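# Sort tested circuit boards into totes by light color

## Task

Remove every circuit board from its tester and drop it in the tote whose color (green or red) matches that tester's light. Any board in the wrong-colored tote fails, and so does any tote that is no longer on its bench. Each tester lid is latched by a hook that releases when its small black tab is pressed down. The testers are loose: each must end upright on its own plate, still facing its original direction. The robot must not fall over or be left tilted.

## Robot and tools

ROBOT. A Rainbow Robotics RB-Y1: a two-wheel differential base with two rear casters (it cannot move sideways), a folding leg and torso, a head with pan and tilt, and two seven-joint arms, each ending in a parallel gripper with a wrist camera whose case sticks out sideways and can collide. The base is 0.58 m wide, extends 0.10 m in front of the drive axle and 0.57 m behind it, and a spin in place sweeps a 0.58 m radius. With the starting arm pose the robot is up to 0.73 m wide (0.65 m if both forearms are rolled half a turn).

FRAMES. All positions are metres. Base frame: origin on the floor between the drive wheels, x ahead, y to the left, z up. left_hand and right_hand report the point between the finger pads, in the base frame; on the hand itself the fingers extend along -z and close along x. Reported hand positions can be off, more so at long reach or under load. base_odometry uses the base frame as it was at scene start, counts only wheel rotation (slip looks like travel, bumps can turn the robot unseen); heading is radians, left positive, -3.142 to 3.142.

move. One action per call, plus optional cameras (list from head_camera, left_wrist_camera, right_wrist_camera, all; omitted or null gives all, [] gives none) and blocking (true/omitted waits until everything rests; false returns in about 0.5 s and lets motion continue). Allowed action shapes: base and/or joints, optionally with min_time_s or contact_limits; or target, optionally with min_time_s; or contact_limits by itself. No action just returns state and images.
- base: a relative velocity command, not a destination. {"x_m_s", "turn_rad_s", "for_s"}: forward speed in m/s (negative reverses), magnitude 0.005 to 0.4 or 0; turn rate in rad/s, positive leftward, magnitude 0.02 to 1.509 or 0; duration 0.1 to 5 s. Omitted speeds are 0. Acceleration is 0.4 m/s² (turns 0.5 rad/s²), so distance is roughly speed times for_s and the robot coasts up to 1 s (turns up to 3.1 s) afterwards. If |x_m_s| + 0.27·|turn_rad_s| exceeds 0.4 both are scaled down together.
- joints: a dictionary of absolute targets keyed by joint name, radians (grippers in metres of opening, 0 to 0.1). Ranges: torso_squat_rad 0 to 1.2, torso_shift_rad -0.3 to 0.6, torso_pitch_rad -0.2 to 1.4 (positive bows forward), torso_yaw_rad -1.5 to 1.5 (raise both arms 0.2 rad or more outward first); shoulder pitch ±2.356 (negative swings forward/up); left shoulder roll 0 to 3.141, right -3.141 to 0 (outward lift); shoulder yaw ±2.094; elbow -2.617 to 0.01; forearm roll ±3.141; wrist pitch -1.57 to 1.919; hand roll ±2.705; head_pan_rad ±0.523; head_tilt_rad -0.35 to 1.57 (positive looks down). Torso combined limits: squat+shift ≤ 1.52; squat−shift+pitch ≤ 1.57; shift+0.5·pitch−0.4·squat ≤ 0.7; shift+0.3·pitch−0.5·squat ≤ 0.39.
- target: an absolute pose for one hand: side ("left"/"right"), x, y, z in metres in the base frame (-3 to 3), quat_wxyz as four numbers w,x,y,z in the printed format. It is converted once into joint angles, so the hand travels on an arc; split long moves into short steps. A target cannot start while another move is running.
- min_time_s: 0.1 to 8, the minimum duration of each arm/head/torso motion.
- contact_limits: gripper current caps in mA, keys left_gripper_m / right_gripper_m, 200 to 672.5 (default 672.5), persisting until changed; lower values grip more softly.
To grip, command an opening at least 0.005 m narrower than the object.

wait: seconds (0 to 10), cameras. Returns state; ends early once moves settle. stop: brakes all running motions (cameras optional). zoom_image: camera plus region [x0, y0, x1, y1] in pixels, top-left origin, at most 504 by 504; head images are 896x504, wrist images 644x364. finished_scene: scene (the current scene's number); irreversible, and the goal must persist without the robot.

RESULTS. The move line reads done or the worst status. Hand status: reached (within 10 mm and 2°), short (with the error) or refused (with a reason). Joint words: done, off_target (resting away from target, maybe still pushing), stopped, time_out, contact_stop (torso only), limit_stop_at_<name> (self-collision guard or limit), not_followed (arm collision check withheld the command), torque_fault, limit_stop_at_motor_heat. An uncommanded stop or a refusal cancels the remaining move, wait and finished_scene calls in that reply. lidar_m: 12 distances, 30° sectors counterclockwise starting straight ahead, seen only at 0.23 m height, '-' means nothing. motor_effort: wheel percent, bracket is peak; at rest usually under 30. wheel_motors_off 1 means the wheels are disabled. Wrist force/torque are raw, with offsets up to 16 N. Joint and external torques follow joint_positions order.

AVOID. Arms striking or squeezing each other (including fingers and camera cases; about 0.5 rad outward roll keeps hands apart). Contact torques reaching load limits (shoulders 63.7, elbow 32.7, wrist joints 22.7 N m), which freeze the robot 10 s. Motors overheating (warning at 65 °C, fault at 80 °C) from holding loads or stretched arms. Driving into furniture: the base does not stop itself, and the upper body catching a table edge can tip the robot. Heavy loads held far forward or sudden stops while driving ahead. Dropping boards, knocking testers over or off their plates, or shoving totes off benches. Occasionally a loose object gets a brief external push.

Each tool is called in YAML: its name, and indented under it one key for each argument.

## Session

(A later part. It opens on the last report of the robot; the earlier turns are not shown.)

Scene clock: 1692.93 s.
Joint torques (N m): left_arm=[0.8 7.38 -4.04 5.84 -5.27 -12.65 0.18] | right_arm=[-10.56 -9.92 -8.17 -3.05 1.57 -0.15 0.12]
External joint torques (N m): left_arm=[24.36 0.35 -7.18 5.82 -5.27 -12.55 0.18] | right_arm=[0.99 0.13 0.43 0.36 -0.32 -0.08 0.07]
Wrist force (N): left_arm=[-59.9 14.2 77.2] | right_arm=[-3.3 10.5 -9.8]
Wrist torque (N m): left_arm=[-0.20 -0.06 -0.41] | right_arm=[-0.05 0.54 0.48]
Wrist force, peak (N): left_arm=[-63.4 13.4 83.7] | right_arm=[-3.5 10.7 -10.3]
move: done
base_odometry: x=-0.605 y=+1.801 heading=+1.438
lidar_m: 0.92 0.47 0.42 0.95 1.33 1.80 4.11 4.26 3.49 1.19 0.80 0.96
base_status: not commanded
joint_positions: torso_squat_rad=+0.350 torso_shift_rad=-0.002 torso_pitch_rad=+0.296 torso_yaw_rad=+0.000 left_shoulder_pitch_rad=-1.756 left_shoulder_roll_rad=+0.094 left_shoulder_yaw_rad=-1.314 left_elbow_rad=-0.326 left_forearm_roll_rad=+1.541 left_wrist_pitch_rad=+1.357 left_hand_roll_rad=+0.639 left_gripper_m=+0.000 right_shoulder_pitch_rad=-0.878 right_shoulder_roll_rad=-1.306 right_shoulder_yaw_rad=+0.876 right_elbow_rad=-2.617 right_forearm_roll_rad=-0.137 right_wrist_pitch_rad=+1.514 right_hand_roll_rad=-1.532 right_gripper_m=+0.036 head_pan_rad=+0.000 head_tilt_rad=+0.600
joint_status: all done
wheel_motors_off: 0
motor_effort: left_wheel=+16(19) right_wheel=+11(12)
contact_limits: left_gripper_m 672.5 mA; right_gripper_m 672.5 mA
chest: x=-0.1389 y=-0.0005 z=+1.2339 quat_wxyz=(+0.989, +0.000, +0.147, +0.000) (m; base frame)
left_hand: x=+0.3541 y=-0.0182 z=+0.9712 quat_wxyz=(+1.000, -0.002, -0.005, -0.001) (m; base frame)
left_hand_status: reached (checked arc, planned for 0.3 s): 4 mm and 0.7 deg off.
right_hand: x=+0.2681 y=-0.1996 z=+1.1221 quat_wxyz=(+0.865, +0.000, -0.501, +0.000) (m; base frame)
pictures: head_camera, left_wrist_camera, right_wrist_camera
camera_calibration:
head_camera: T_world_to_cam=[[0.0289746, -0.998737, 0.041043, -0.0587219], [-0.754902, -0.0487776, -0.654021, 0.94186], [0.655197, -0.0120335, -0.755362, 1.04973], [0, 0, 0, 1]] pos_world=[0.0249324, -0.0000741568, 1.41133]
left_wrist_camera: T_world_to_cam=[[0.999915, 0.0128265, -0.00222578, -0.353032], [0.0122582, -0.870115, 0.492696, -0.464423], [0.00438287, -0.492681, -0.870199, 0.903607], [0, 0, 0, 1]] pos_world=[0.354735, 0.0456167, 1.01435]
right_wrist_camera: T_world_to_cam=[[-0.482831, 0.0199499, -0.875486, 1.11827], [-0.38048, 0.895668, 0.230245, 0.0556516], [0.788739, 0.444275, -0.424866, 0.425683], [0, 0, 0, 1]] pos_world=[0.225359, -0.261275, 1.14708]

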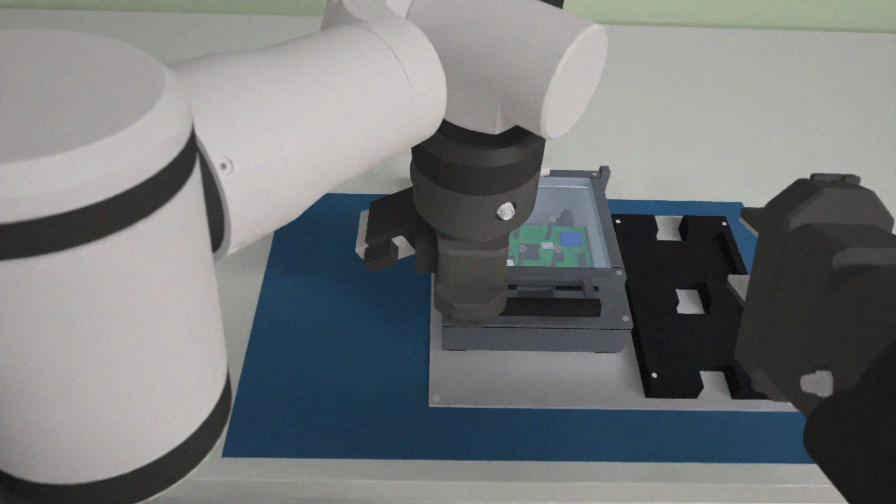

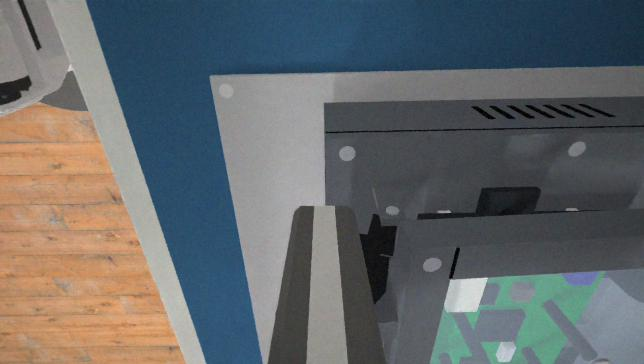

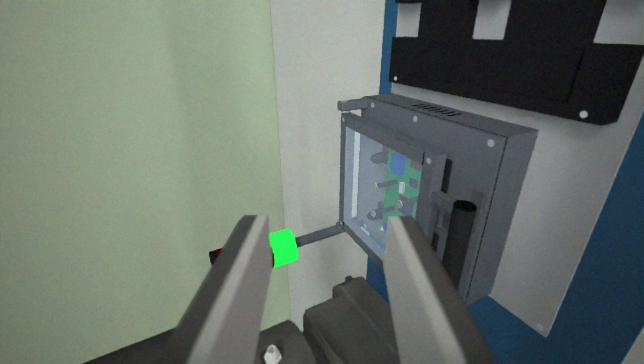

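move:
  joints: {"right_gripper_m":0.036}
  contact_limits: {"right_gripper_m":400}
  cameras: []

move:
  target: {"side":"right","x":0.27,"y":-0.105,"z":0.99,"quat_wxyz":[0.866,0,-0.5,0]}
  min_time_s: 1.5

move:
  target: {"side":"right","x":0.317,"y":-0.105,"z":0.971,"quat_wxyz":[0.866,0,-0.5,0]}

zoom_image:
  camera: "right_wrist_camera"
  region: [150, 50, 550, 364]

Scene clock: 1702.30 s.
Joint torques (N m): left_arm=[0.95 7.51 -3.92 5.75 -5.05 -12.54 0.22] | right_arm=[-10.5 -10.04 -8.21 -2.92 1.62 -0.17 0]
External joint torques (N m): left_arm=[24.51 0.48 -7.07 5.73 -5.07 -12.44 0.22] | right_arm=[1.05 0.01 0.39 0.49 -0.28 -0.1 -0.05]
Wrist force (N): left_arm=[-59.5 13.9 77.1] | right_arm=[-3.2 10.4 -9.9]
Wrist torque (N m): left_arm=[-0.19 -0.04 -0.42] | right_arm=[-0.05 0.54 0.47]
Wrist force, peak (N): left_arm=[-60.0 15.1 78.2] | right_arm=[-3.5 10.8 -10.0]
move: done
base_odometry: x=-0.605 y=+1.801 heading=+1.438
lidar_m: 0.91 0.47 0.41 0.95 1.34 1.80 4.10 4.26 3.50 1.18 0.80 0.97
base_status: not commanded
joint_positions: torso_squat_rad=+0.350 torso_shift_rad=-0.002 torso_pitch_rad=+0.296 torso_yaw_rad=+0.000 left_shoulder_pitch_rad=-1.756 left_shoulder_roll_rad=+0.094 left_shoulder_yaw_rad=-1.314 left_elbow_rad=-0.326 left_forearm_roll_rad=+1.541 left_wrist_pitch_rad=+1.357 left_hand_roll_rad=+0.639 left_gripper_m=+0.000 right_shoulder_pitch_rad=-0.878 right_shoulder_roll_rad=-1.306 right_shoulder_yaw_rad=+0.876 right_elbow_rad=-2.617 right_forearm_roll_rad=-0.137 right_wrist_pitch_rad=+1.514 right_hand_roll_rad=-1.532 right_gripper_m=+0.036 head_pan_rad=+0.000 head_tilt_rad=+0.600
joint_status: all done
wheel_motors_off: 0
motor_effort: left_wheel=+17(18) right_wheel=+9(12)
contact_limits: left_gripper_m 672.5 mA; right_gripper_m 400 mA
chest: x=-0.1389 y=-0.0005 z=+1.2339 quat_wxyz=(+0.989, +0.000, +0.147, +0.000) (m; base frame)
left_hand: x=+0.3541 y=-0.0182 z=+0.9712 quat_wxyz=(+1.000, -0.002, -0.005, -0.001) (m; base frame)
right_hand: x=+0.2681 y=-0.1996 z=+1.1221 quat_wxyz=(+0.865, +0.000, -0.501, +0.000) (m; base frame)
pictures: none
No camera images: "cameras" was empty.

Scene clock: 1704.13 s.
Joint torques (N m): left_arm=[0.89 7.63 -3.99 5.79 -5.14 -12.58 0.22] | right_arm=[-11.09 -3.04 -7.18 -5.42 1.7 0.1 -0.2]
External joint torques (N m): left_arm=[24.45 0.6 -7.14 5.77 -5.16 -12.49 0.22] | right_arm=[1.96 1.8 0.51 1.33 -0.19 0.14 -0.25]
Wrist force (N): left_arm=[-59.1 13.0 77.1] | right_arm=[-2.8 10.7 -9.7]
Wrist torque (N m): left_arm=[-0.19 -0.05 -0.43] | right_arm=[-0.06 0.60 0.47]
Wrist force, peak (N): left_arm=[-60.1 13.5 78.2] | right_arm=[-2.9 10.8 -10.2]
move: done
base_odometry: x=-0.605 y=+1.801 heading=+1.438
lidar_m: 0.91 0.47 0.42 0.95 1.34 1.79 4.11 4.26 3.49 1.18 0.79 0.96
base_status: not commanded
joint_positions: torso_squat_rad=+0.350 torso_shift_rad=-0.002 torso_pitch_rad=+0.296 torso_yaw_rad=+0.000 left_shoulder_pitch_rad=-1.756 left_shoulder_roll_rad=+0.094 left_shoulder_yaw_rad=-1.314 left_elbow_rad=-0.326 left_forearm_roll_rad=+1.541 left_wrist_pitch_rad=+1.357 left_hand_roll_rad=+0.639 left_gripper_m=+0.000 right_shoulder_pitch_rad=-0.830 right_shoulder_roll_rad=-0.774 right_shoulder_yaw_rad=+1.210 right_elbow_rad=-2.191 right_forearm_roll_rad=+0.324 right_wrist_pitch_rad=+1.540 right_hand_roll_rad=-1.546 right_gripper_m=+0.036 head_pan_rad=+0.000 head_tilt_rad=+0.600
joint_status: all done
wheel_motors_off: 0
motor_effort: left_wheel=+17(19) right_wheel=+9(12)
contact_limits: left_gripper_m 672.5 mA; right_gripper_m 400 mA
chest: x=-0.1390 y=-0.0005 z=+1.2339 quat_wxyz=(+0.989, +0.000, +0.147, +0.000) (m; base frame)
left_hand: x=+0.3541 y=-0.0182 z=+0.9712 quat_wxyz=(+1.000, -0.002, -0.005, -0.001) (m; base frame)
right_hand: x=+0.2697 y=-0.1052 z=+0.9906 quat_wxyz=(+0.866, +0.000, -0.500, +0.000) (m; base frame)
right_hand_status: reached (checked arc, planned for 1.5 s): 1 mm and 0.0 deg off.
pictures: head_camera, left_wrist_camera, right_wrist_camera
camera_calibration:
head_camera: T_world_to_cam=[[0.0289746, -0.998737, 0.041043, -0.0587219], [-0.754902, -0.0487776, -0.654021, 0.94186], [0.655197, -0.0120335, -0.755362, 1.04973], [0, 0, 0, 1]] pos_world=[0.0249324, -0.0000741568, 1.41133]
left_wrist_camera: T_world_to_cam=[[0.999915, 0.0128265, -0.00222578, -0.353032], [0.0122582, -0.870115, 0.492696, -0.464423], [0.00438287, -0.492681, -0.870199, 0.903607], [0, 0, 0, 1]] pos_world=[0.354735, 0.0456167, 1.01435]
right_wrist_camera: T_world_to_cam=[[-0.485197, 0.0195575, -0.874186, 1.00131], [-0.379939, 0.895726, 0.230916, 0.00120798], [0.787547, 0.444177, -0.427173, 0.329171], [0, 0, 0, 1]] pos_world=[0.227053, -0.166875, 1.01566]

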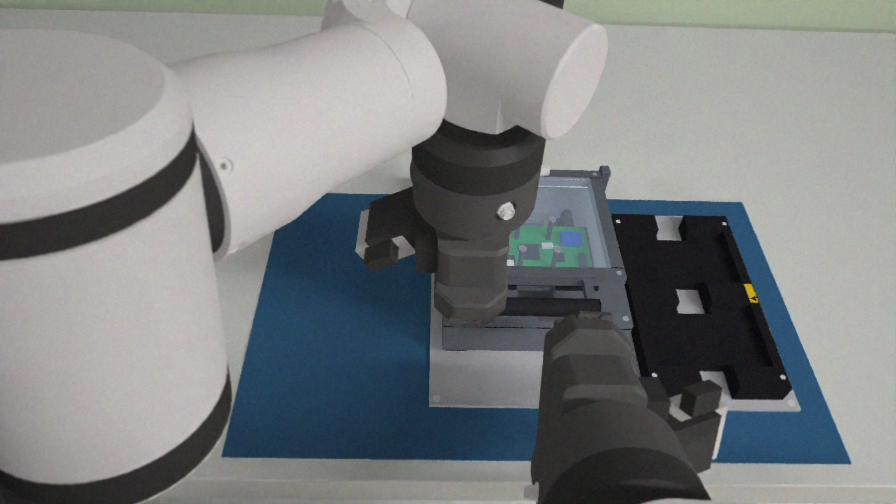

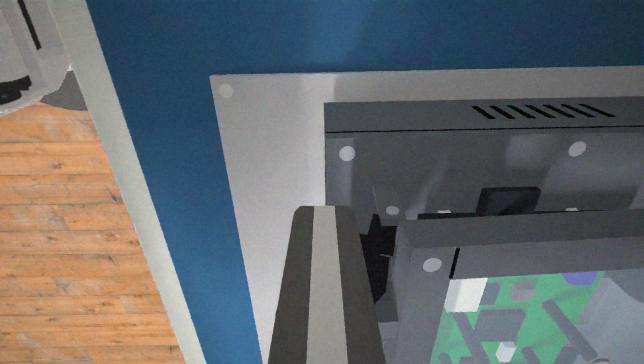

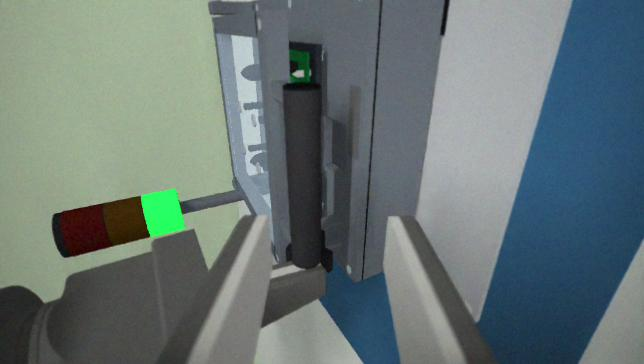

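Scene clock: 1705.10 s.
Joint torques (N m): left_arm=[1.02 7.83 -3.88 6.03 -5.2 -12.49 0.16] | right_arm=[-14.16 -3.08 -8.87 -5.31 1.42 0.03 -0.21]
External joint torques (N m): left_arm=[24.58 0.8 -7.03 6.01 -5.22 -12.4 0.16] | right_arm=[0.93 2.2 -0.35 0.92 -0.44 0.03 -0.26]
Wrist force (N): left_arm=[-59.8 13.3 77.6] | right_arm=[-3.2 10.7 -9.8]
Wrist torque (N m): left_arm=[-0.19 -0.07 -0.42] | right_arm=[-0.07 0.56 0.46]
Wrist force, peak (N): left_arm=[-61.2 14.3 80.1] | right_arm=[-2.5 11.8 -10.0]
move: done
base_odometry: x=-0.605 y=+1.801 heading=+1.438
lidar_m: 0.92 0.47 0.41 0.94 1.34 1.80 4.11 4.26 3.49 1.19 0.80 0.97
base_status: not commanded
joint_positions: torso_squat_rad=+0.350 torso_shift_rad=-0.002 torso_pitch_rad=+0.296 torso_yaw_rad=+0.000 left_shoulder_pitch_rad=-1.756 left_shoulder_roll_rad=+0.094 left_shoulder_yaw_rad=-1.314 left_elbow_rad=-0.326 left_forearm_roll_rad=+1.541 left_wrist_pitch_rad=+1.357 left_hand_roll_rad=+0.639 left_gripper_m=+0.000 right_shoulder_pitch_rad=-0.886 right_shoulder_roll_rad=-0.748 right_shoulder_yaw_rad=+1.179 right_elbow_rad=-1.985 right_forearm_roll_rad=+0.267 right_wrist_pitch_rad=+1.377 right_hand_roll_rad=-1.567 right_gripper_m=+0.036 head_pan_rad=+0.000 head_tilt_rad=+0.600
joint_status: all done
wheel_motors_off: 0
motor_effort: left_wheel=+17(19) right_wheel=+8(12)
contact_limits: left_gripper_m 672.5 mA; right_gripper_m 400 mA
chest: x=-0.1390 y=-0.0005 z=+1.2339 quat_wxyz=(+0.989, +0.000, +0.147, +0.000) (m; base frame)
left_hand: x=+0.3541 y=-0.0183 z=+0.9712 quat_wxyz=(+1.000, -0.002, -0.005, -0.001) (m; base frame)
right_hand: x=+0.3171 y=-0.1052 z=+0.9711 quat_wxyz=(+0.866, +0.000, -0.500, +0.000) (m; base frame)
right_hand_status: reached (checked arc, planned for 0.5 s): 0 mm and 0.0 deg off.
pictures: head_camera, left_wrist_camera, right_wrist_camera
camera_calibration:
head_camera: T_world_to_cam=[[0.0289746, -0.998737, 0.041043, -0.0587219], [-0.754902, -0.0487776, -0.654021, 0.94186], [0.655197, -0.0120335, -0.755362, 1.04973], [0, 0, 0, 1]] pos_world=[0.0249324, -0.0000741568, 1.41133]
left_wrist_camera: T_world_to_cam=[[0.999916, 0.012739, -0.0021774, -0.353078], [0.0121582, -0.870117, 0.492696, -0.464437], [0.00438184, -0.492681, -0.870199, 0.903695], [0, 0, 0, 1]] pos_world=[0.354735, 0.0456166, 1.01445]
right_wrist_camera: T_world_to_cam=[[-0.484866, 0.0199649, -0.874361, 1.00736], [-0.379323, 0.896014, 0.230809, 0.023582], [0.788047, 0.443576, -0.426874, 0.283011], [0, 0, 0, 1]] pos_world=[0.274355, -0.166779, 0.996165]

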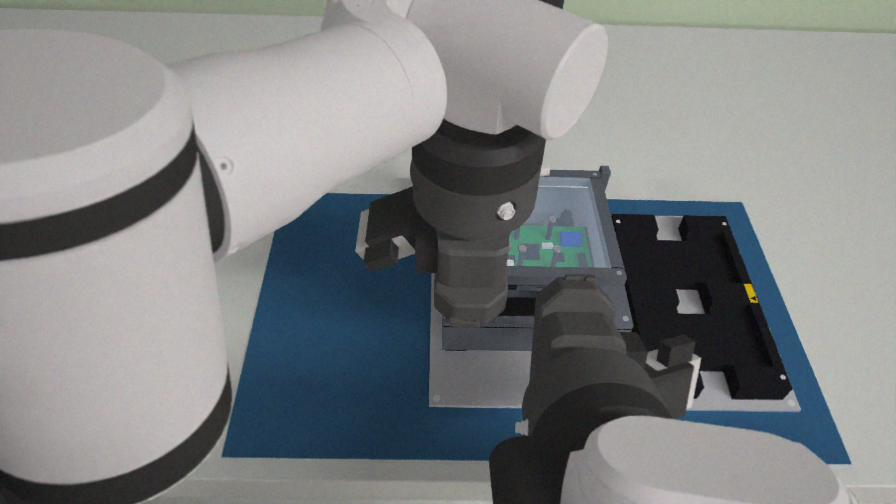

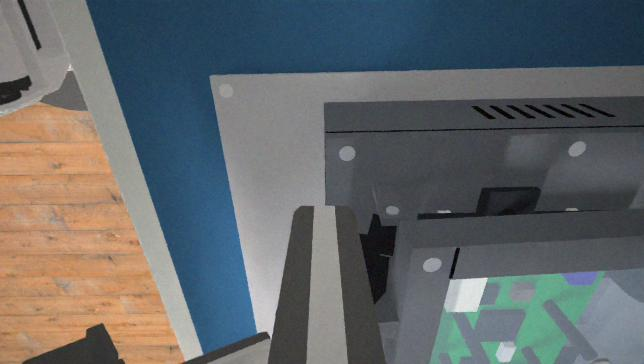

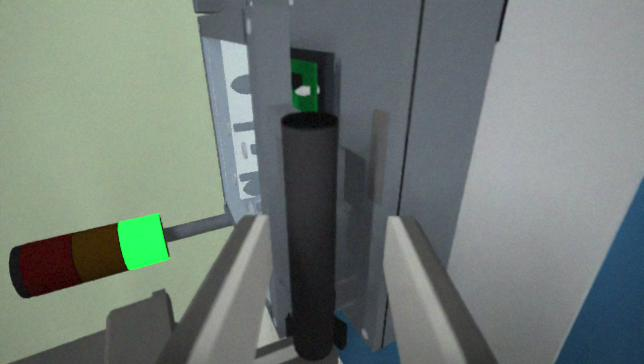

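Scaled by 1.260 from the camera's 644x364 image, which has a finer 1265x715 frame.

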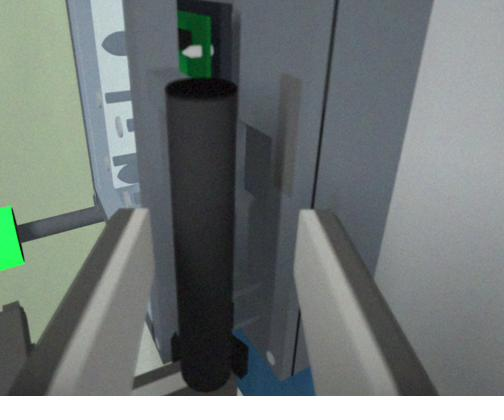

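move:
  target: {"side":"right","x":0.35,"y":-0.1,"z":0.957,"quat_wxyz":[0.866,0,-0.5,0]}
  cameras: ["right_wrist_camera"]

move:
  joints: {"right_gripper_m":0.0}

move:
  target: {"side":"right","x":0.351,"y":-0.1,"z":0.975,"quat_wxyz":[0.842,0,-0.539,0]}

Scene clock: 1710.47 s.
Joint torques (N m): left_arm=[-0.81 3.24 -2.36 1.85 -0.88 -2.51 0.28] | right_arm=[-18.08 -3.46 -10.9 -0.74 1.36 -1.44 -0.13]
External joint torques (N m): left_arm=[22.76 -3.8 -5.49 1.83 -0.9 -2.42 0.28] | right_arm=[-1.53 1.82 -2.08 5.15 -0.45 -1.45 -0.18]
Wrist force (N): left_arm=[-15.2 5.1 44.4] | right_arm=[-3.8 5.6 18.3]
Wrist torque (N m): left_arm=[-0.38 -0.65 -0.25] | right_arm=[-0.15 -0.04 0.38]
Wrist force, peak (N): left_arm=[-62.0 15.3 81.0] | right_arm=[-9.5 2.9 33.4]
move: done
base_odometry: x=-0.605 y=+1.801 heading=+1.438
lidar_m: 0.92 0.47 0.41 0.95 1.34 1.79 4.11 4.26 3.48 1.18 0.80 0.96
base_status: not commanded
joint_positions: torso_squat_rad=+0.350 torso_shift_rad=-0.001 torso_pitch_rad=+0.297 torso_yaw_rad=+0.000 left_shoulder_pitch_rad=-1.756 left_shoulder_roll_rad=+0.095 left_shoulder_yaw_rad=-1.314 left_elbow_rad=-0.325 left_forearm_roll_rad=+1.540 left_wrist_pitch_rad=+1.354 left_hand_roll_rad=+0.639 left_gripper_m=+0.000 right_shoulder_pitch_rad=-0.931 right_shoulder_roll_rad=-0.699 right_shoulder_yaw_rad=+1.168 right_elbow_rad=-1.819 right_forearm_roll_rad=+0.240 right_wrist_pitch_rad=+1.270 right_hand_roll_rad=-1.574 right_gripper_m=+0.036 head_pan_rad=+0.000 head_tilt_rad=+0.600
joint_status: all done
wheel_motors_off: 0
motor_effort: left_wheel=+11(19) right_wheel=+11(15)
contact_limits: left_gripper_m 672.5 mA; right_gripper_m 400 mA
chest: x=-0.1385 y=-0.0007 z=+1.2339 quat_wxyz=(+0.989, +0.000, +0.148, +0.000) (m; base frame)
left_hand: x=+0.3554 y=-0.0177 z=+0.9708 quat_wxyz=(+1.000, -0.002, -0.006, -0.001) (m; base frame)
right_hand: x=+0.3495 y=-0.1004 z=+0.9567 quat_wxyz=(+0.866, +0.000, -0.499, +0.000) (m; base frame)
right_hand_status: reached (checked arc, planned for 0.5 s): 1 mm and 0.1 deg off.
pictures: right_wrist_camera
camera_calibration:
right_wrist_camera: T_world_to_cam=[[-0.486306, 0.0202321, -0.873554, 1.01016], [-0.379169, 0.895815, 0.23183, 0.0338769], [0.787234, 0.443966, -0.427969, 0.250676], [0, 0, 0, 1]] pos_world=[0.306751, -0.162077, 0.981858]

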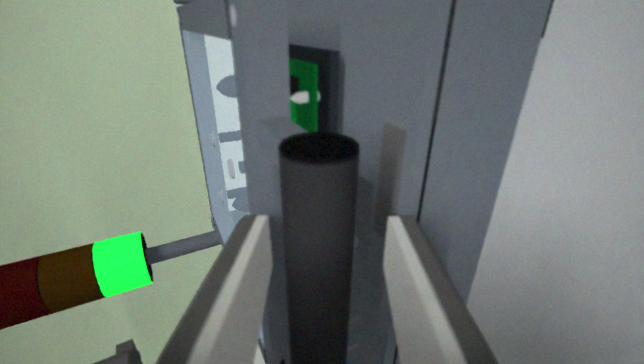

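Scene clock: 1711.37 s.
Joint torques (N m): left_arm=[-0.11 3.28 -2.53 1.97 -1.99 -4.1 0.31] | right_arm=[-9.45 -3.79 -4.25 -4.29 -1.37 -0.24 -0.07]
External joint torques (N m): left_arm=[23.46 -3.75 -5.66 1.95 -2 -4.01 0.31] | right_arm=[7.15 1.5 4.59 1.6 -3.18 -0.25 -0.12]
Wrist force (N): left_arm=[-24.6 5.0 53.8] | right_arm=[10.8 11.1 -13.9]
Wrist torque (N m): left_arm=[-0.46 -0.42 -0.30] | right_arm=[-0.11 0.59 0.28]
Wrist force, peak (N): left_arm=[-26.3 5.9 55.2] | right_arm=[14.6 11.2 -19.6]
move: off_target
base_odometry: x=-0.605 y=+1.801 heading=+1.438
lidar_m: 0.92 0.48 0.42 0.95 1.33 1.80 4.11 4.26 3.50 1.17 0.80 0.96
base_status: not commanded
joint_positions: torso_squat_rad=+0.350 torso_shift_rad=-0.001 torso_pitch_rad=+0.297 torso_yaw_rad=+0.000 left_shoulder_pitch_rad=-1.756 left_shoulder_roll_rad=+0.095 left_shoulder_yaw_rad=-1.314 left_elbow_rad=-0.325 left_forearm_roll_rad=+1.540 left_wrist_pitch_rad=+1.354 left_hand_roll_rad=+0.639 left_gripper_m=+0.000 right_shoulder_pitch_rad=-0.933 right_shoulder_roll_rad=-0.699 right_shoulder_yaw_rad=+1.166 right_elbow_rad=-1.818 right_forearm_roll_rad=+0.241 right_wrist_pitch_rad=+1.270 right_hand_roll_rad=-1.574 right_gripper_m=+0.015 head_pan_rad=+0.000 head_tilt_rad=+0.600
joint_status: right_gripper_m off_target (ended at +0.015, target +0.000)
wheel_motors_off: 0
motor_effort: left_wheel=+9(12) right_wheel=+5(11)
contact_limits: left_gripper_m 672.5 mA; right_gripper_m 400 mA
chest: x=-0.1382 y=-0.0007 z=+1.2339 quat_wxyz=(+0.989, +0.000, +0.148, +0.000) (m; base frame)
left_hand: x=+0.3555 y=-0.0177 z=+0.9707 quat_wxyz=(+1.000, -0.002, -0.006, +0.000) (m; base frame)
right_hand: x=+0.3509 y=-0.1002 z=+0.9580 quat_wxyz=(+0.866, +0.000, -0.501, +0.000) (m; base frame)
pictures: head_camera, left_wrist_camera, right_wrist_camera
camera_calibration:
head_camera: T_world_to_cam=[[0.0288519, -0.998753, 0.0407438, -0.0585149], [-0.755554, -0.0484771, -0.65329, 0.941383], [0.65445, -0.0119355, -0.756011, 1.04992], [0, 0, 0, 1]] pos_world=[0.0258338, -0.000275089, 1.41113]
left_wrist_camera: T_world_to_cam=[[0.999895, 0.0144549, -0.000723439, -0.355838], [0.0129364, -0.870201, 0.492526, -0.46382], [0.00648989, -0.492484, -0.870297, 0.902759], [0, 0, 0, 1]] pos_world=[0.355942, 0.0461213, 1.01385]
right_wrist_camera: T_world_to_cam=[[-0.483494, 0.021027, -0.875095, 1.01259], [-0.379549, 0.895811, 0.231227, 0.0346822], [0.788781, 0.443938, -0.425138, 0.246694], [0, 0, 0, 1]] pos_world=[0.308158, -0.161877, 0.982974]

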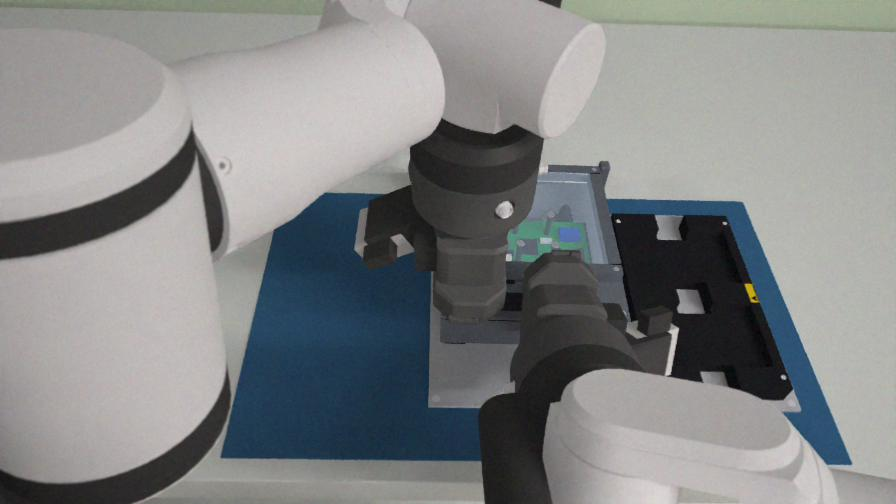

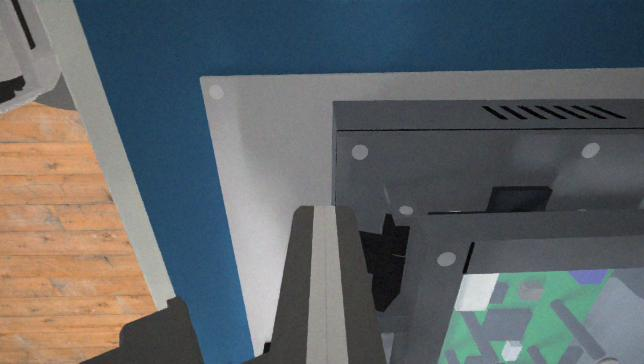

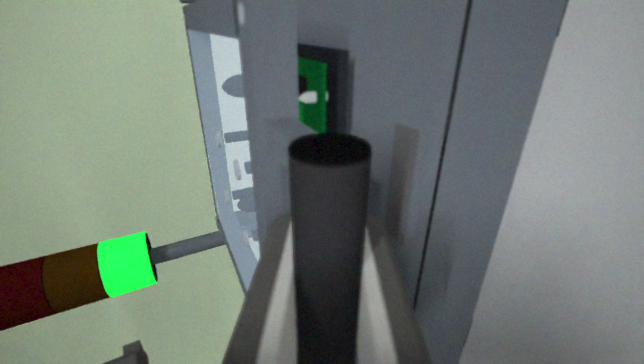

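Scene clock: 1712.07 s.
Joint torques (N m): left_arm=[1.72 3.26 -2.61 2.21 -2.24 -5.54 0.19] | right_arm=[-14.9 -3.52 -7.82 -8.09 1.86 -0.63 0.19]
External joint torques (N m): left_arm=[25.29 -3.77 -5.74 2.19 -2.25 -5.45 0.19] | right_arm=[1.39 1.68 0.96 -2.12 -0.02 -0.7 0.14]
Wrist force (N): left_arm=[-28.0 6.9 57.6] | right_arm=[-3.1 7.3 -21.5]
Wrist torque (N m): left_arm=[-0.42 -0.37 -0.30] | right_arm=[-0.07 0.69 0.30]
Wrist force, peak (N): left_arm=[-33.5 8.7 65.8] | right_arm=[8.6 12.3 -28.0]
move: done
base_odometry: x=-0.605 y=+1.801 heading=+1.438
lidar_m: 0.92 0.47 0.42 0.94 1.33 1.80 4.10 4.26 3.49 1.18 0.80 0.97
base_status: not commanded
joint_positions: torso_squat_rad=+0.350 torso_shift_rad=-0.001 torso_pitch_rad=+0.297 torso_yaw_rad=+0.000 left_shoulder_pitch_rad=-1.756 left_shoulder_roll_rad=+0.095 left_shoulder_yaw_rad=-1.314 left_elbow_rad=-0.325 left_forearm_roll_rad=+1.540 left_wrist_pitch_rad=+1.355 left_hand_roll_rad=+0.639 left_gripper_m=+0.000 right_shoulder_pitch_rad=-0.924 right_shoulder_roll_rad=-0.705 right_shoulder_yaw_rad=+1.179 right_elbow_rad=-1.848 right_forearm_roll_rad=+0.342 right_wrist_pitch_rad=+1.294 right_hand_roll_rad=-1.609 right_gripper_m=+0.015 head_pan_rad=+0.000 head_tilt_rad=+0.600
joint_status: all done
wheel_motors_off: 0
motor_effort: left_wheel=+9(11) right_wheel=+6(7)
contact_limits: left_gripper_m 672.5 mA; right_gripper_m 400 mA
chest: x=-0.1381 y=-0.0007 z=+1.2339 quat_wxyz=(+0.989, +0.000, +0.148, +0.000) (m; base frame)
left_hand: x=+0.3556 y=-0.0177 z=+0.9707 quat_wxyz=(+1.000, -0.002, -0.006, -0.001) (m; base frame)
right_hand: x=+0.3515 y=-0.0997 z=+0.9748 quat_wxyz=(+0.844, +0.001, -0.537, +0.000) (m; base frame)
right_hand_status: reached (checked arc, planned for 0.3 s): 1 mm and 0.3 deg off.
pictures: head_camera, left_wrist_camera, right_wrist_camera
camera_calibration:
head_camera: T_world_to_cam=[[0.0289361, -0.998748, 0.040802, -0.0586046], [-0.755693, -0.0485763, -0.653122, 0.941301], [0.654287, -0.0119349, -0.756152, 1.04999], [0, 0, 0, 1]] pos_world=[0.0260339, -0.000274727, 1.41113]
left_wrist_camera: T_world_to_cam=[[0.999898, 0.0142707, -0.000848259, -0.355803], [0.0128381, -0.870247, 0.492448, -0.463704], [0.0062894, -0.492408, -0.870342, 0.902871], [0, 0, 0, 1]] pos_world=[0.356042, 0.0461216, 1.01385]
right_wrist_camera: T_world_to_cam=[[-0.407552, 0.0218973, -0.912919, 1.03782], [-0.398334, 0.895326, 0.199303, 0.0681938], [0.821724, 0.444873, -0.356169, 0.174412], [0, 0, 0, 1]] pos_world=[0.306813, -0.161372, 0.995978]

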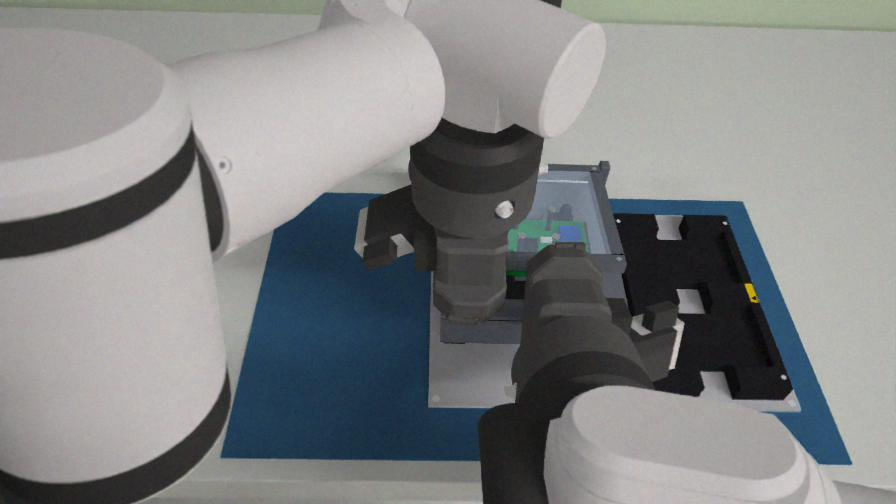

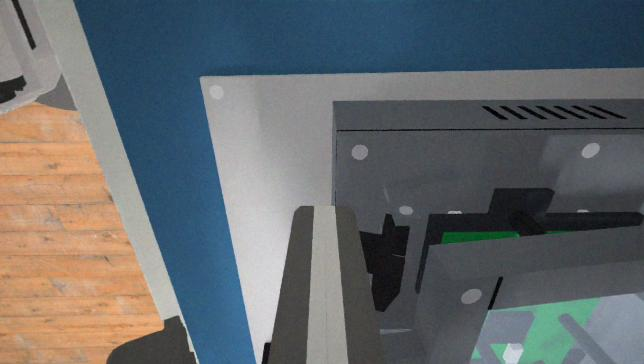

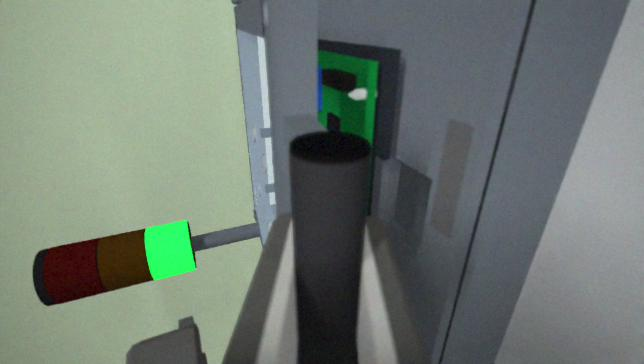

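Lid lifting freely. Raise, then retract left.

move:
  target: {"side":"right","x":0.356,"y":-0.1,"z":0.99,"quat_wxyz":[0.81,0,-0.586,0]}
  cameras: []

move:
  target: {"side":"left","x":0.35,"y":-0.005,"z":1.01,"quat_wxyz":[1,0,0,0]}
  cameras: []

move:
  target: {"side":"left","x":0.33,"y":0.12,"z":1.1,"quat_wxyz":[1,0,0,0]}
  cameras: []

move:
  target: {"side":"left","x":0.3,"y":0.25,"z":1.16,"quat_wxyz":[1,0,0,0]}
  cameras: []

move:
  target: {"side":"right","x":0.366,"y":-0.1,"z":1.03,"quat_wxyz":[0.737,0,-0.676,0]}

move:
  target: {"side":"right","x":0.4,"y":-0.1,"z":1.072,"quat_wxyz":[0.66,0,-0.751,0]}

Scene clock: 1722.67 s.
Joint torques (N m): left_arm=[0.96 2.99 -2.49 2.28 -1.85 -4.51 0.18] | right_arm=[-18.38 -3.27 -10.07 -4.99 2.94 -0.45 0.27]
External joint torques (N m): left_arm=[24.53 -4.04 -5.62 2.26 -1.86 -4.42 0.18] | right_arm=[-2.31 1.8 -1.44 1.05 1 -0.64 0.21]
Wrist force (N): left_arm=[-23.9 6.9 53.9] | right_arm=[-7.2 9.3 -4.0]
Wrist torque (N m): left_arm=[-0.39 -0.44 -0.28] | right_arm=[-0.12 0.70 0.15]
Wrist force, peak (N): left_arm=[-28.8 6.5 60.6] | right_arm=[-3.8 11.3 -21.6]
move: done
base_odometry: x=-0.605 y=+1.801 heading=+1.438
lidar_m: 0.92 0.46 0.42 0.94 1.33 1.79 4.10 4.26 3.49 1.18 0.80 0.96
base_status: not commanded
joint_positions: torso_squat_rad=+0.350 torso_shift_rad=-0.001 torso_pitch_rad=+0.297 torso_yaw_rad=+0.000 left_shoulder_pitch_rad=-1.756 left_shoulder_roll_rad=+0.095 left_shoulder_yaw_rad=-1.314 left_elbow_rad=-0.325 left_forearm_roll_rad=+1.540 left_wrist_pitch_rad=+1.355 left_hand_roll_rad=+0.639 left_gripper_m=+0.000 right_shoulder_pitch_rad=-0.910 right_shoulder_roll_rad=-0.698 right_shoulder_yaw_rad=+1.203 right_elbow_rad=-1.833 right_forearm_roll_rad=+0.492 right_wrist_pitch_rad=+1.302 right_hand_roll_rad=-1.667 right_gripper_m=+0.015 head_pan_rad=+0.000 head_tilt_rad=+0.600
joint_status: all done
wheel_motors_off: 0
motor_effort: left_wheel=+10(10) right_wheel=+6(9)
contact_limits: left_gripper_m 672.5 mA; right_gripper_m 400 mA
chest: x=-0.1382 y=-0.0007 z=+1.2339 quat_wxyz=(+0.989, +0.000, +0.148, +0.000) (m; base frame)
left_hand: x=+0.3556 y=-0.0177 z=+0.9707 quat_wxyz=(+1.000, -0.002, -0.006, -0.001) (m; base frame)
right_hand: x=+0.3556 y=-0.1003 z=+0.9896 quat_wxyz=(+0.811, +0.000, -0.586, +0.000) (m; base frame)
right_hand_status: reached (checked arc, planned for 0.3 s): 1 mm and 0.1 deg off.
pictures: none
No camera images: "cameras" was empty.

Scene clock: 1723.77 s.
Joint torques (N m): left_arm=[-22.44 7.06 6.4 -0.32 0.33 -0.03 -0.05] | right_arm=[-17.59 -4.32 -10.32 -3.48 2.22 -0.19 0.22]
External joint torques (N m): left_arm=[1.37 -0.43 0.31 -0.25 0.29 0.02 -0.05] | right_arm=[-1.56 0.74 -1.71 2.57 0.28 -0.38 0.16]
Wrist force (N): left_arm=[-4.3 2.3 -10.4] | right_arm=[-5.6 7.7 1.4]
Wrist torque (N m): left_arm=[-0.29 -0.71 -0.25] | right_arm=[-0.03 0.46 0.12]
Wrist force, peak (N): left_arm=[-24.1 7.0 54.2] | right_arm=[-6.3 10.0 11.0]
move: done
base_odometry: x=-0.605 y=+1.801 heading=+1.438
lidar_m: 0.92 0.47 0.42 0.94 1.33 1.80 4.11 4.26 3.50 1.18 0.80 0.97
base_status: not commanded
joint_positions: torso_squat_rad=+0.350 torso_shift_rad=+0.000 torso_pitch_rad=+0.299 torso_yaw_rad=+0.000 left_shoulder_pitch_rad=-1.776 left_shoulder_roll_rad=+0.300 left_shoulder_yaw_rad=-1.305 left_elbow_rad=-0.686 left_forearm_roll_rad=+1.547 left_wrist_pitch_rad=+1.443 left_hand_roll_rad=+0.808 left_gripper_m=+0.000 right_shoulder_pitch_rad=-0.911 right_shoulder_roll_rad=-0.698 right_shoulder_yaw_rad=+1.203 right_elbow_rad=-1.833 right_forearm_roll_rad=+0.492 right_wrist_pitch_rad=+1.302 right_hand_roll_rad=-1.667 right_gripper_m=+0.015 head_pan_rad=+0.000 head_tilt_rad=+0.600
joint_status: all done
wheel_motors_off: 0
motor_effort: left_wheel=+6(10) right_wheel=+6(9)
contact_limits: left_gripper_m 672.5 mA; right_gripper_m 400 mA
chest: x=-0.1369 y=-0.0007 z=+1.2337 quat_wxyz=(+0.989, +0.000, +0.149, +0.000) (m; base frame)
left_hand: x=+0.3505 y=-0.0051 z=+1.0088 quat_wxyz=(+1.000, +0.001, +0.004, +0.000) (m; base frame)
left_hand_status: reached (checked arc, planned for 0.7 s): 1 mm and 0.5 deg off.
right_hand: x=+0.3563 y=-0.1001 z=+0.9884 quat_wxyz=(+0.811, +0.000, -0.585, +0.000) (m; base frame)
pictures: none
No camera images: "cameras" was empty.

Scene clock: 1725.10 s.
Joint torques (N m): left_arm=[-19.99 7.1 10.31 0.08 0.24 -0.08 0.2] | right_arm=[-17.72 -4.71 -10.31 -4.05 2.3 -0.38 0.37]
External joint torques (N m): left_arm=[1.88 -0.71 0.54 -0.42 0.21 -0.02 0.2] | right_arm=[-1.69 0.35 -1.69 2 0.37 -0.57 0.32]
Wrist force (N): left_arm=[-4.3 1.6 -10.1] | right_arm=[-5.2 9.3 1.3]
Wrist torque (N m): left_arm=[-0.22 -0.71 -0.22] | right_arm=[-0.07 0.47 0.14]
Wrist force, peak (N): left_arm=[-4.3 2.8 -10.9] | right_arm=[-5.4 12.1 0.2]
move: done
base_odometry: x=-0.605 y=+1.801 heading=+1.438
lidar_m: 0.92 0.47 0.42 0.95 1.34 1.80 4.11 4.26 3.49 1.17 0.79 0.97
base_status: not commanded
joint_positions: torso_squat_rad=+0.350 torso_shift_rad=+0.000 torso_pitch_rad=+0.300 torso_yaw_rad=+0.000 left_shoulder_pitch_rad=-1.763 left_shoulder_roll_rad=+0.870 left_shoulder_yaw_rad=-1.225 left_elbow_rad=-1.342 left_forearm_roll_rad=+1.633 left_wrist_pitch_rad=+1.583 left_hand_roll_rad=+0.917 left_gripper_m=+0.000 right_shoulder_pitch_rad=-0.911 right_shoulder_roll_rad=-0.698 right_shoulder_yaw_rad=+1.203 right_elbow_rad=-1.833 right_forearm_roll_rad=+0.492 right_wrist_pitch_rad=+1.302 right_hand_roll_rad=-1.667 right_gripper_m=+0.015 head_pan_rad=+0.000 head_tilt_rad=+0.600
joint_status: all done
wheel_motors_off: 0
motor_effort: left_wheel=+6(8) right_wheel=+5(7)
contact_limits: left_gripper_m 672.5 mA; right_gripper_m 400 mA
chest: x=-0.1369 y=-0.0007 z=+1.2337 quat_wxyz=(+0.989, +0.000, +0.149, +0.000) (m; base frame)
left_hand: x=+0.3298 y=+0.1199 z=+1.1003 quat_wxyz=(+1.000, +0.000, +0.002, +0.000) (m; base frame)
left_hand_status: reached (checked arc, planned for 1.0 s): 0 mm and 0.2 deg off.
right_hand: x=+0.3563 y=-0.1001 z=+0.9884 quat_wxyz=(+0.811, +0.000, -0.585, +0.000) (m; base frame)
pictures: none
No camera images: "cameras" was empty.

Scene clock: 1726.20 s.
Joint torques (N m): left_arm=[-16.75 6.77 10.45 0.8 0.28 -0.11 0.25] | right_arm=[-17.59 -4.77 -10.12 -4.74 2.23 -0.55 0.34]
External joint torques (N m): left_arm=[1.54 -0.95 0.37 -0.62 0.26 -0.05 0.25] | right_arm=[-1.56 0.29 -1.5 1.3 0.29 -0.73 0.29]
Wrist force (N): left_arm=[-4.3 2.2 -10.0] | right_arm=[-5.5 8.4 0.7]
Wrist torque (N m): left_arm=[-0.27 -0.71 -0.20] | right_arm=[-0.07 0.43 0.11]
Wrist force, peak (N): left_arm=[-4.8 2.8 -11.0] | right_arm=[-6.0 11.1 -0.6]
move: done
base_odometry: x=-0.605 y=+1.801 heading=+1.438
lidar_m: 0.92 0.48 0.42 0.95 1.33 1.79 4.10 4.26 3.49 1.18 0.79 0.97
base_status: not commanded
joint_positions: torso_squat_rad=+0.350 torso_shift_rad=+0.000 torso_pitch_rad=+0.300 torso_yaw_rad=+0.000 left_shoulder_pitch_rad=-1.729 left_shoulder_roll_rad=+1.291 left_shoulder_yaw_rad=-1.157 left_elbow_rad=-1.561 left_forearm_roll_rad=+1.747 left_wrist_pitch_rad=+1.662 left_hand_roll_rad=+0.744 left_gripper_m=+0.000 right_shoulder_pitch_rad=-0.911 right_shoulder_roll_rad=-0.698 right_shoulder_yaw_rad=+1.203 right_elbow_rad=-1.833 right_forearm_roll_rad=+0.492 right_wrist_pitch_rad=+1.302 right_hand_roll_rad=-1.667 right_gripper_m=+0.015 head_pan_rad=+0.000 head_tilt_rad=+0.600
joint_status: all done
wheel_motors_off: 0
motor_effort: left_wheel=+6(8) right_wheel=+5(7)
contact_limits: left_gripper_m 672.5 mA; right_gripper_m 400 mA
chest: x=-0.1368 y=-0.0008 z=+1.2337 quat_wxyz=(+0.989, +0.000, +0.149, +0.000) (m; base frame)
left_hand: x=+0.3001 y=+0.2496 z=+1.1597 quat_wxyz=(+1.000, +0.001, +0.000, +0.000) (m; base frame)
left_hand_status: reached (checked arc, planned for 0.8 s): 0 mm and 0.1 deg off.
right_hand: x=+0.3564 y=-0.1001 z=+0.9883 quat_wxyz=(+0.811, +0.000, -0.585, +0.000) (m; base frame)
pictures: none
No camera images: "cameras" was empty.

Scene clock: 1727.00 s.
Joint torques (N m): left_arm=[-16.68 6.61 10.49 0.82 0.2 -0.03 0.18] | right_arm=[-16.93 -3.29 -8.38 -5.8 2.69 0.93 0.35]
External joint torques (N m): left_arm=[1.6 -1.12 0.41 -0.6 0.18 0.03 0.18] | right_arm=[-0.92 1.82 0.15 0.18 0.72 0.53 0.3]
Wrist force (N): left_arm=[-4.0 2.2 -10.2] | right_arm=[-7.8 13.7 -11.6]
Wrist torque (N m): left_arm=[-0.26 -0.68 -0.20] | right_arm=[-0.20 0.67 0.17]
Wrist force, peak (N): left_arm=[-4.4 2.3 -10.4] | right_arm=[-10.8 14.1 -13.8]
move: done
base_odometry: x=-0.605 y=+1.801 heading=+1.438
lidar_m: 0.92 0.47 0.42 0.95 1.34 1.80 4.11 4.26 3.49 1.18 0.80 0.96
base_status: not commanded
joint_positions: torso_squat_rad=+0.350 torso_shift_rad=+0.000 torso_pitch_rad=+0.300 torso_yaw_rad=+0.000 left_shoulder_pitch_rad=-1.729 left_shoulder_roll_rad=+1.291 left_shoulder_yaw_rad=-1.157 left_elbow_rad=-1.561 left_forearm_roll_rad=+1.747 left_wrist_pitch_rad=+1.662 left_hand_roll_rad=+0.744 left_gripper_m=+0.000 right_shoulder_pitch_rad=-0.912 right_shoulder_roll_rad=-0.689 right_shoulder_yaw_rad=+1.233 right_elbow_rad=-1.799 right_forearm_roll_rad=+0.750 right_wrist_pitch_rad=+1.331 right_hand_roll_rad=-1.765 right_gripper_m=+0.015 head_pan_rad=+0.000 head_tilt_rad=+0.600
joint_status: all done
wheel_motors_off: 0
motor_effort: left_wheel=+6(8) right_wheel=+5(6)
contact_limits: left_gripper_m 672.5 mA; right_gripper_m 400 mA
chest: x=-0.1365 y=-0.0007 z=+1.2337 quat_wxyz=(+0.989, +0.000, +0.149, +0.000) (m; base frame)
left_hand: x=+0.3004 y=+0.2497 z=+1.1595 quat_wxyz=(+1.000, +0.001, +0.000, +0.000) (m; base frame)
right_hand: x=+0.3661 y=-0.1001 z=+1.0296 quat_wxyz=(+0.738, +0.000, -0.675, +0.000) (m; base frame)
right_hand_status: reached (checked arc, planned for 0.5 s): 0 mm and 0.1 deg off.
pictures: head_camera, left_wrist_camera, right_wrist_camera
camera_calibration:
head_camera: T_world_to_cam=[[0.0289015, -0.998758, 0.040588, -0.0584343], [-0.757595, -0.0483757, -0.65093, 0.939383], [0.652085, -0.0119364, -0.758052, 1.05082], [0, 0, 0, 1]] pos_world=[0.0281375, -0.000375461, 1.41042]
left_wrist_camera: T_world_to_cam=[[0.999788, 0.0161409, -0.0128132, -0.290828], [0.0203369, -0.87333, 0.486704, -0.318065], [-0.0033343, -0.486861, -0.873473, 1.20435], [0, 0, 0, 1]] pos_world=[0.30125, 0.313271, 1.20305]
right_wrist_camera: T_world_to_cam=[[-0.0712623, 0.0197021, -0.997263, 1.05725], [-0.441754, 0.895783, 0.049264, 0.2339], [0.894302, 0.444055, -0.055132, -0.154434], [0, 0, 0, 1]] pos_world=[0.316778, -0.161776, 1.03432]

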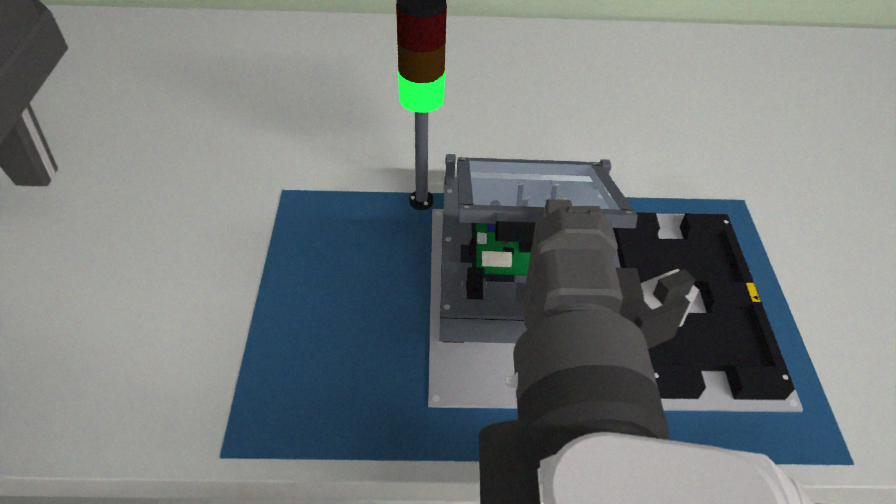

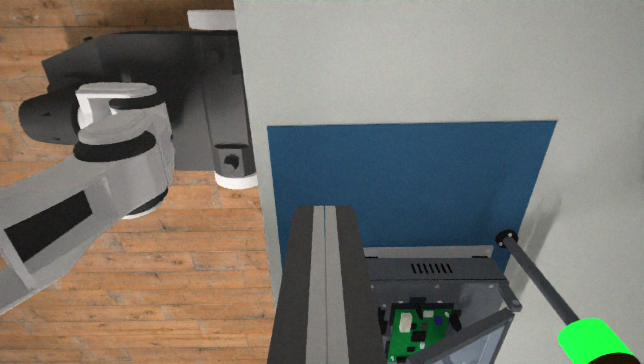

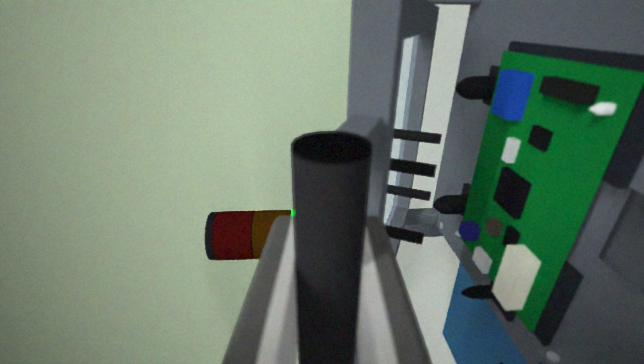

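Scene clock: 1728.27 s.
Joint torques (N m): left_arm=[-16.83 7.03 10.31 1.08 0.24 -0.05 0.13] | right_arm=[-19.92 -1.94 -9.75 -7.09 3.7 -0.11 0.37]
External joint torques (N m): left_arm=[1.45 -0.7 0.23 -0.33 0.22 0.01 0.13] | right_arm=[-2.3 3.39 -0.93 -1.72 1.86 -0.76 0.32]
Wrist force (N): left_arm=[-4.1 2.1 -10.2] | right_arm=[-11.7 5.5 -8.2]
Wrist torque (N m): left_arm=[-0.26 -0.66 -0.19] | right_arm=[-0.37 0.76 0.39]
Wrist force, peak (N): left_arm=[-4.2 2.1 -10.6] | right_arm=[1.3 16.4 10.4]
move: done
base_odometry: x=-0.605 y=+1.801 heading=+1.438
lidar_m: 0.92 0.47 0.42 0.94 1.34 1.80 4.10 4.26 3.51 1.18 0.80 0.96
base_status: not commanded
joint_positions: torso_squat_rad=+0.350 torso_shift_rad=+0.000 torso_pitch_rad=+0.300 torso_yaw_rad=+0.000 left_shoulder_pitch_rad=-1.729 left_shoulder_roll_rad=+1.291 left_shoulder_yaw_rad=-1.157 left_elbow_rad=-1.561 left_forearm_roll_rad=+1.747 left_wrist_pitch_rad=+1.662 left_hand_roll_rad=+0.744 left_gripper_m=+0.000 right_shoulder_pitch_rad=-0.975 right_shoulder_roll_rad=-0.658 right_shoulder_yaw_rad=+1.229 right_elbow_rad=-1.644 right_forearm_roll_rad=+0.932 right_wrist_pitch_rad=+1.303 right_hand_roll_rad=-1.888 right_gripper_m=+0.015 head_pan_rad=+0.000 head_tilt_rad=+0.600
joint_status: all done
wheel_motors_off: 0
motor_effort: left_wheel=+5(7) right_wheel=+3(6)
contact_limits: left_gripper_m 672.5 mA; right_gripper_m 400 mA
chest: x=-0.1365 y=-0.0008 z=+1.2337 quat_wxyz=(+0.989, +0.001, +0.150, +0.000) (m; base frame)
left_hand: x=+0.3004 y=+0.2495 z=+1.1594 quat_wxyz=(+1.000, +0.001, +0.000, +0.000) (m; base frame)
right_hand: x=+0.3996 y=-0.1009 z=+1.0715 quat_wxyz=(+0.661, -0.001, -0.750, +0.000) (m; base frame)
right_hand_status: reached (checked arc, planned for 0.5 s): 1 mm and 0.2 deg off.
pictures: head_camera, left_wrist_camera, right_wrist_camera
camera_calibration:
head_camera: T_world_to_cam=[[0.0288926, -0.998764, 0.0404451, -0.0584353], [-0.757645, -0.0482749, -0.650879, 0.939379], [0.652027, -0.0118374, -0.758103, 1.05082], [0, 0, 0, 1]] pos_world=[0.0282376, -0.000575664, 1.41042]
left_wrist_camera: T_world_to_cam=[[0.999791, 0.0158714, -0.0128912, -0.290647], [0.0201389, -0.873402, 0.486584, -0.318013], [-0.0035364, -0.486742, -0.873539, 1.20436], [0, 0, 0, 1]] pos_world=[0.30125, 0.313071, 1.20305]
right_wrist_camera: T_world_to_cam=[[0.142013, 0.0183201, -0.989695, 1.00802], [-0.441274, 0.896155, -0.0467305, 0.350051], [0.886064, 0.443363, 0.13535, -0.382729], [0, 0, 0, 1]] pos_world=[0.350439, -0.162479, 1.06579]

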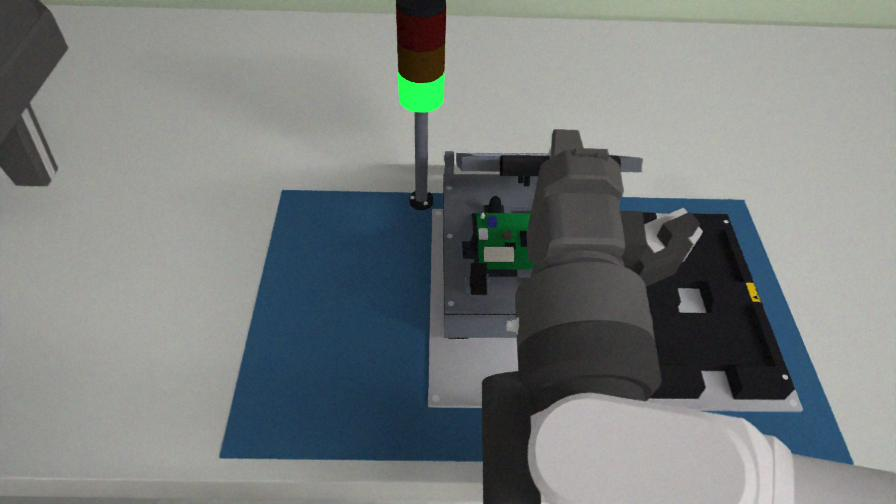

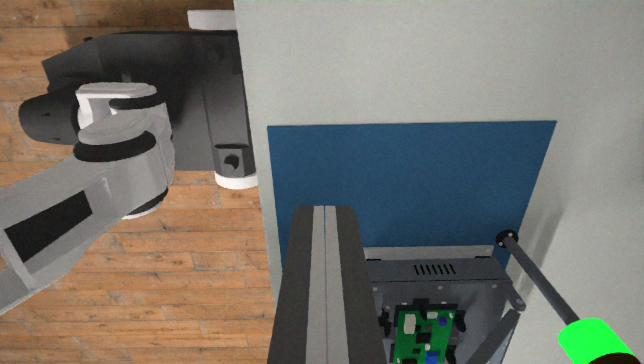

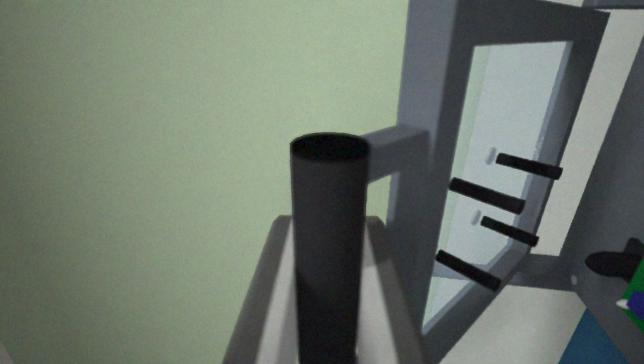

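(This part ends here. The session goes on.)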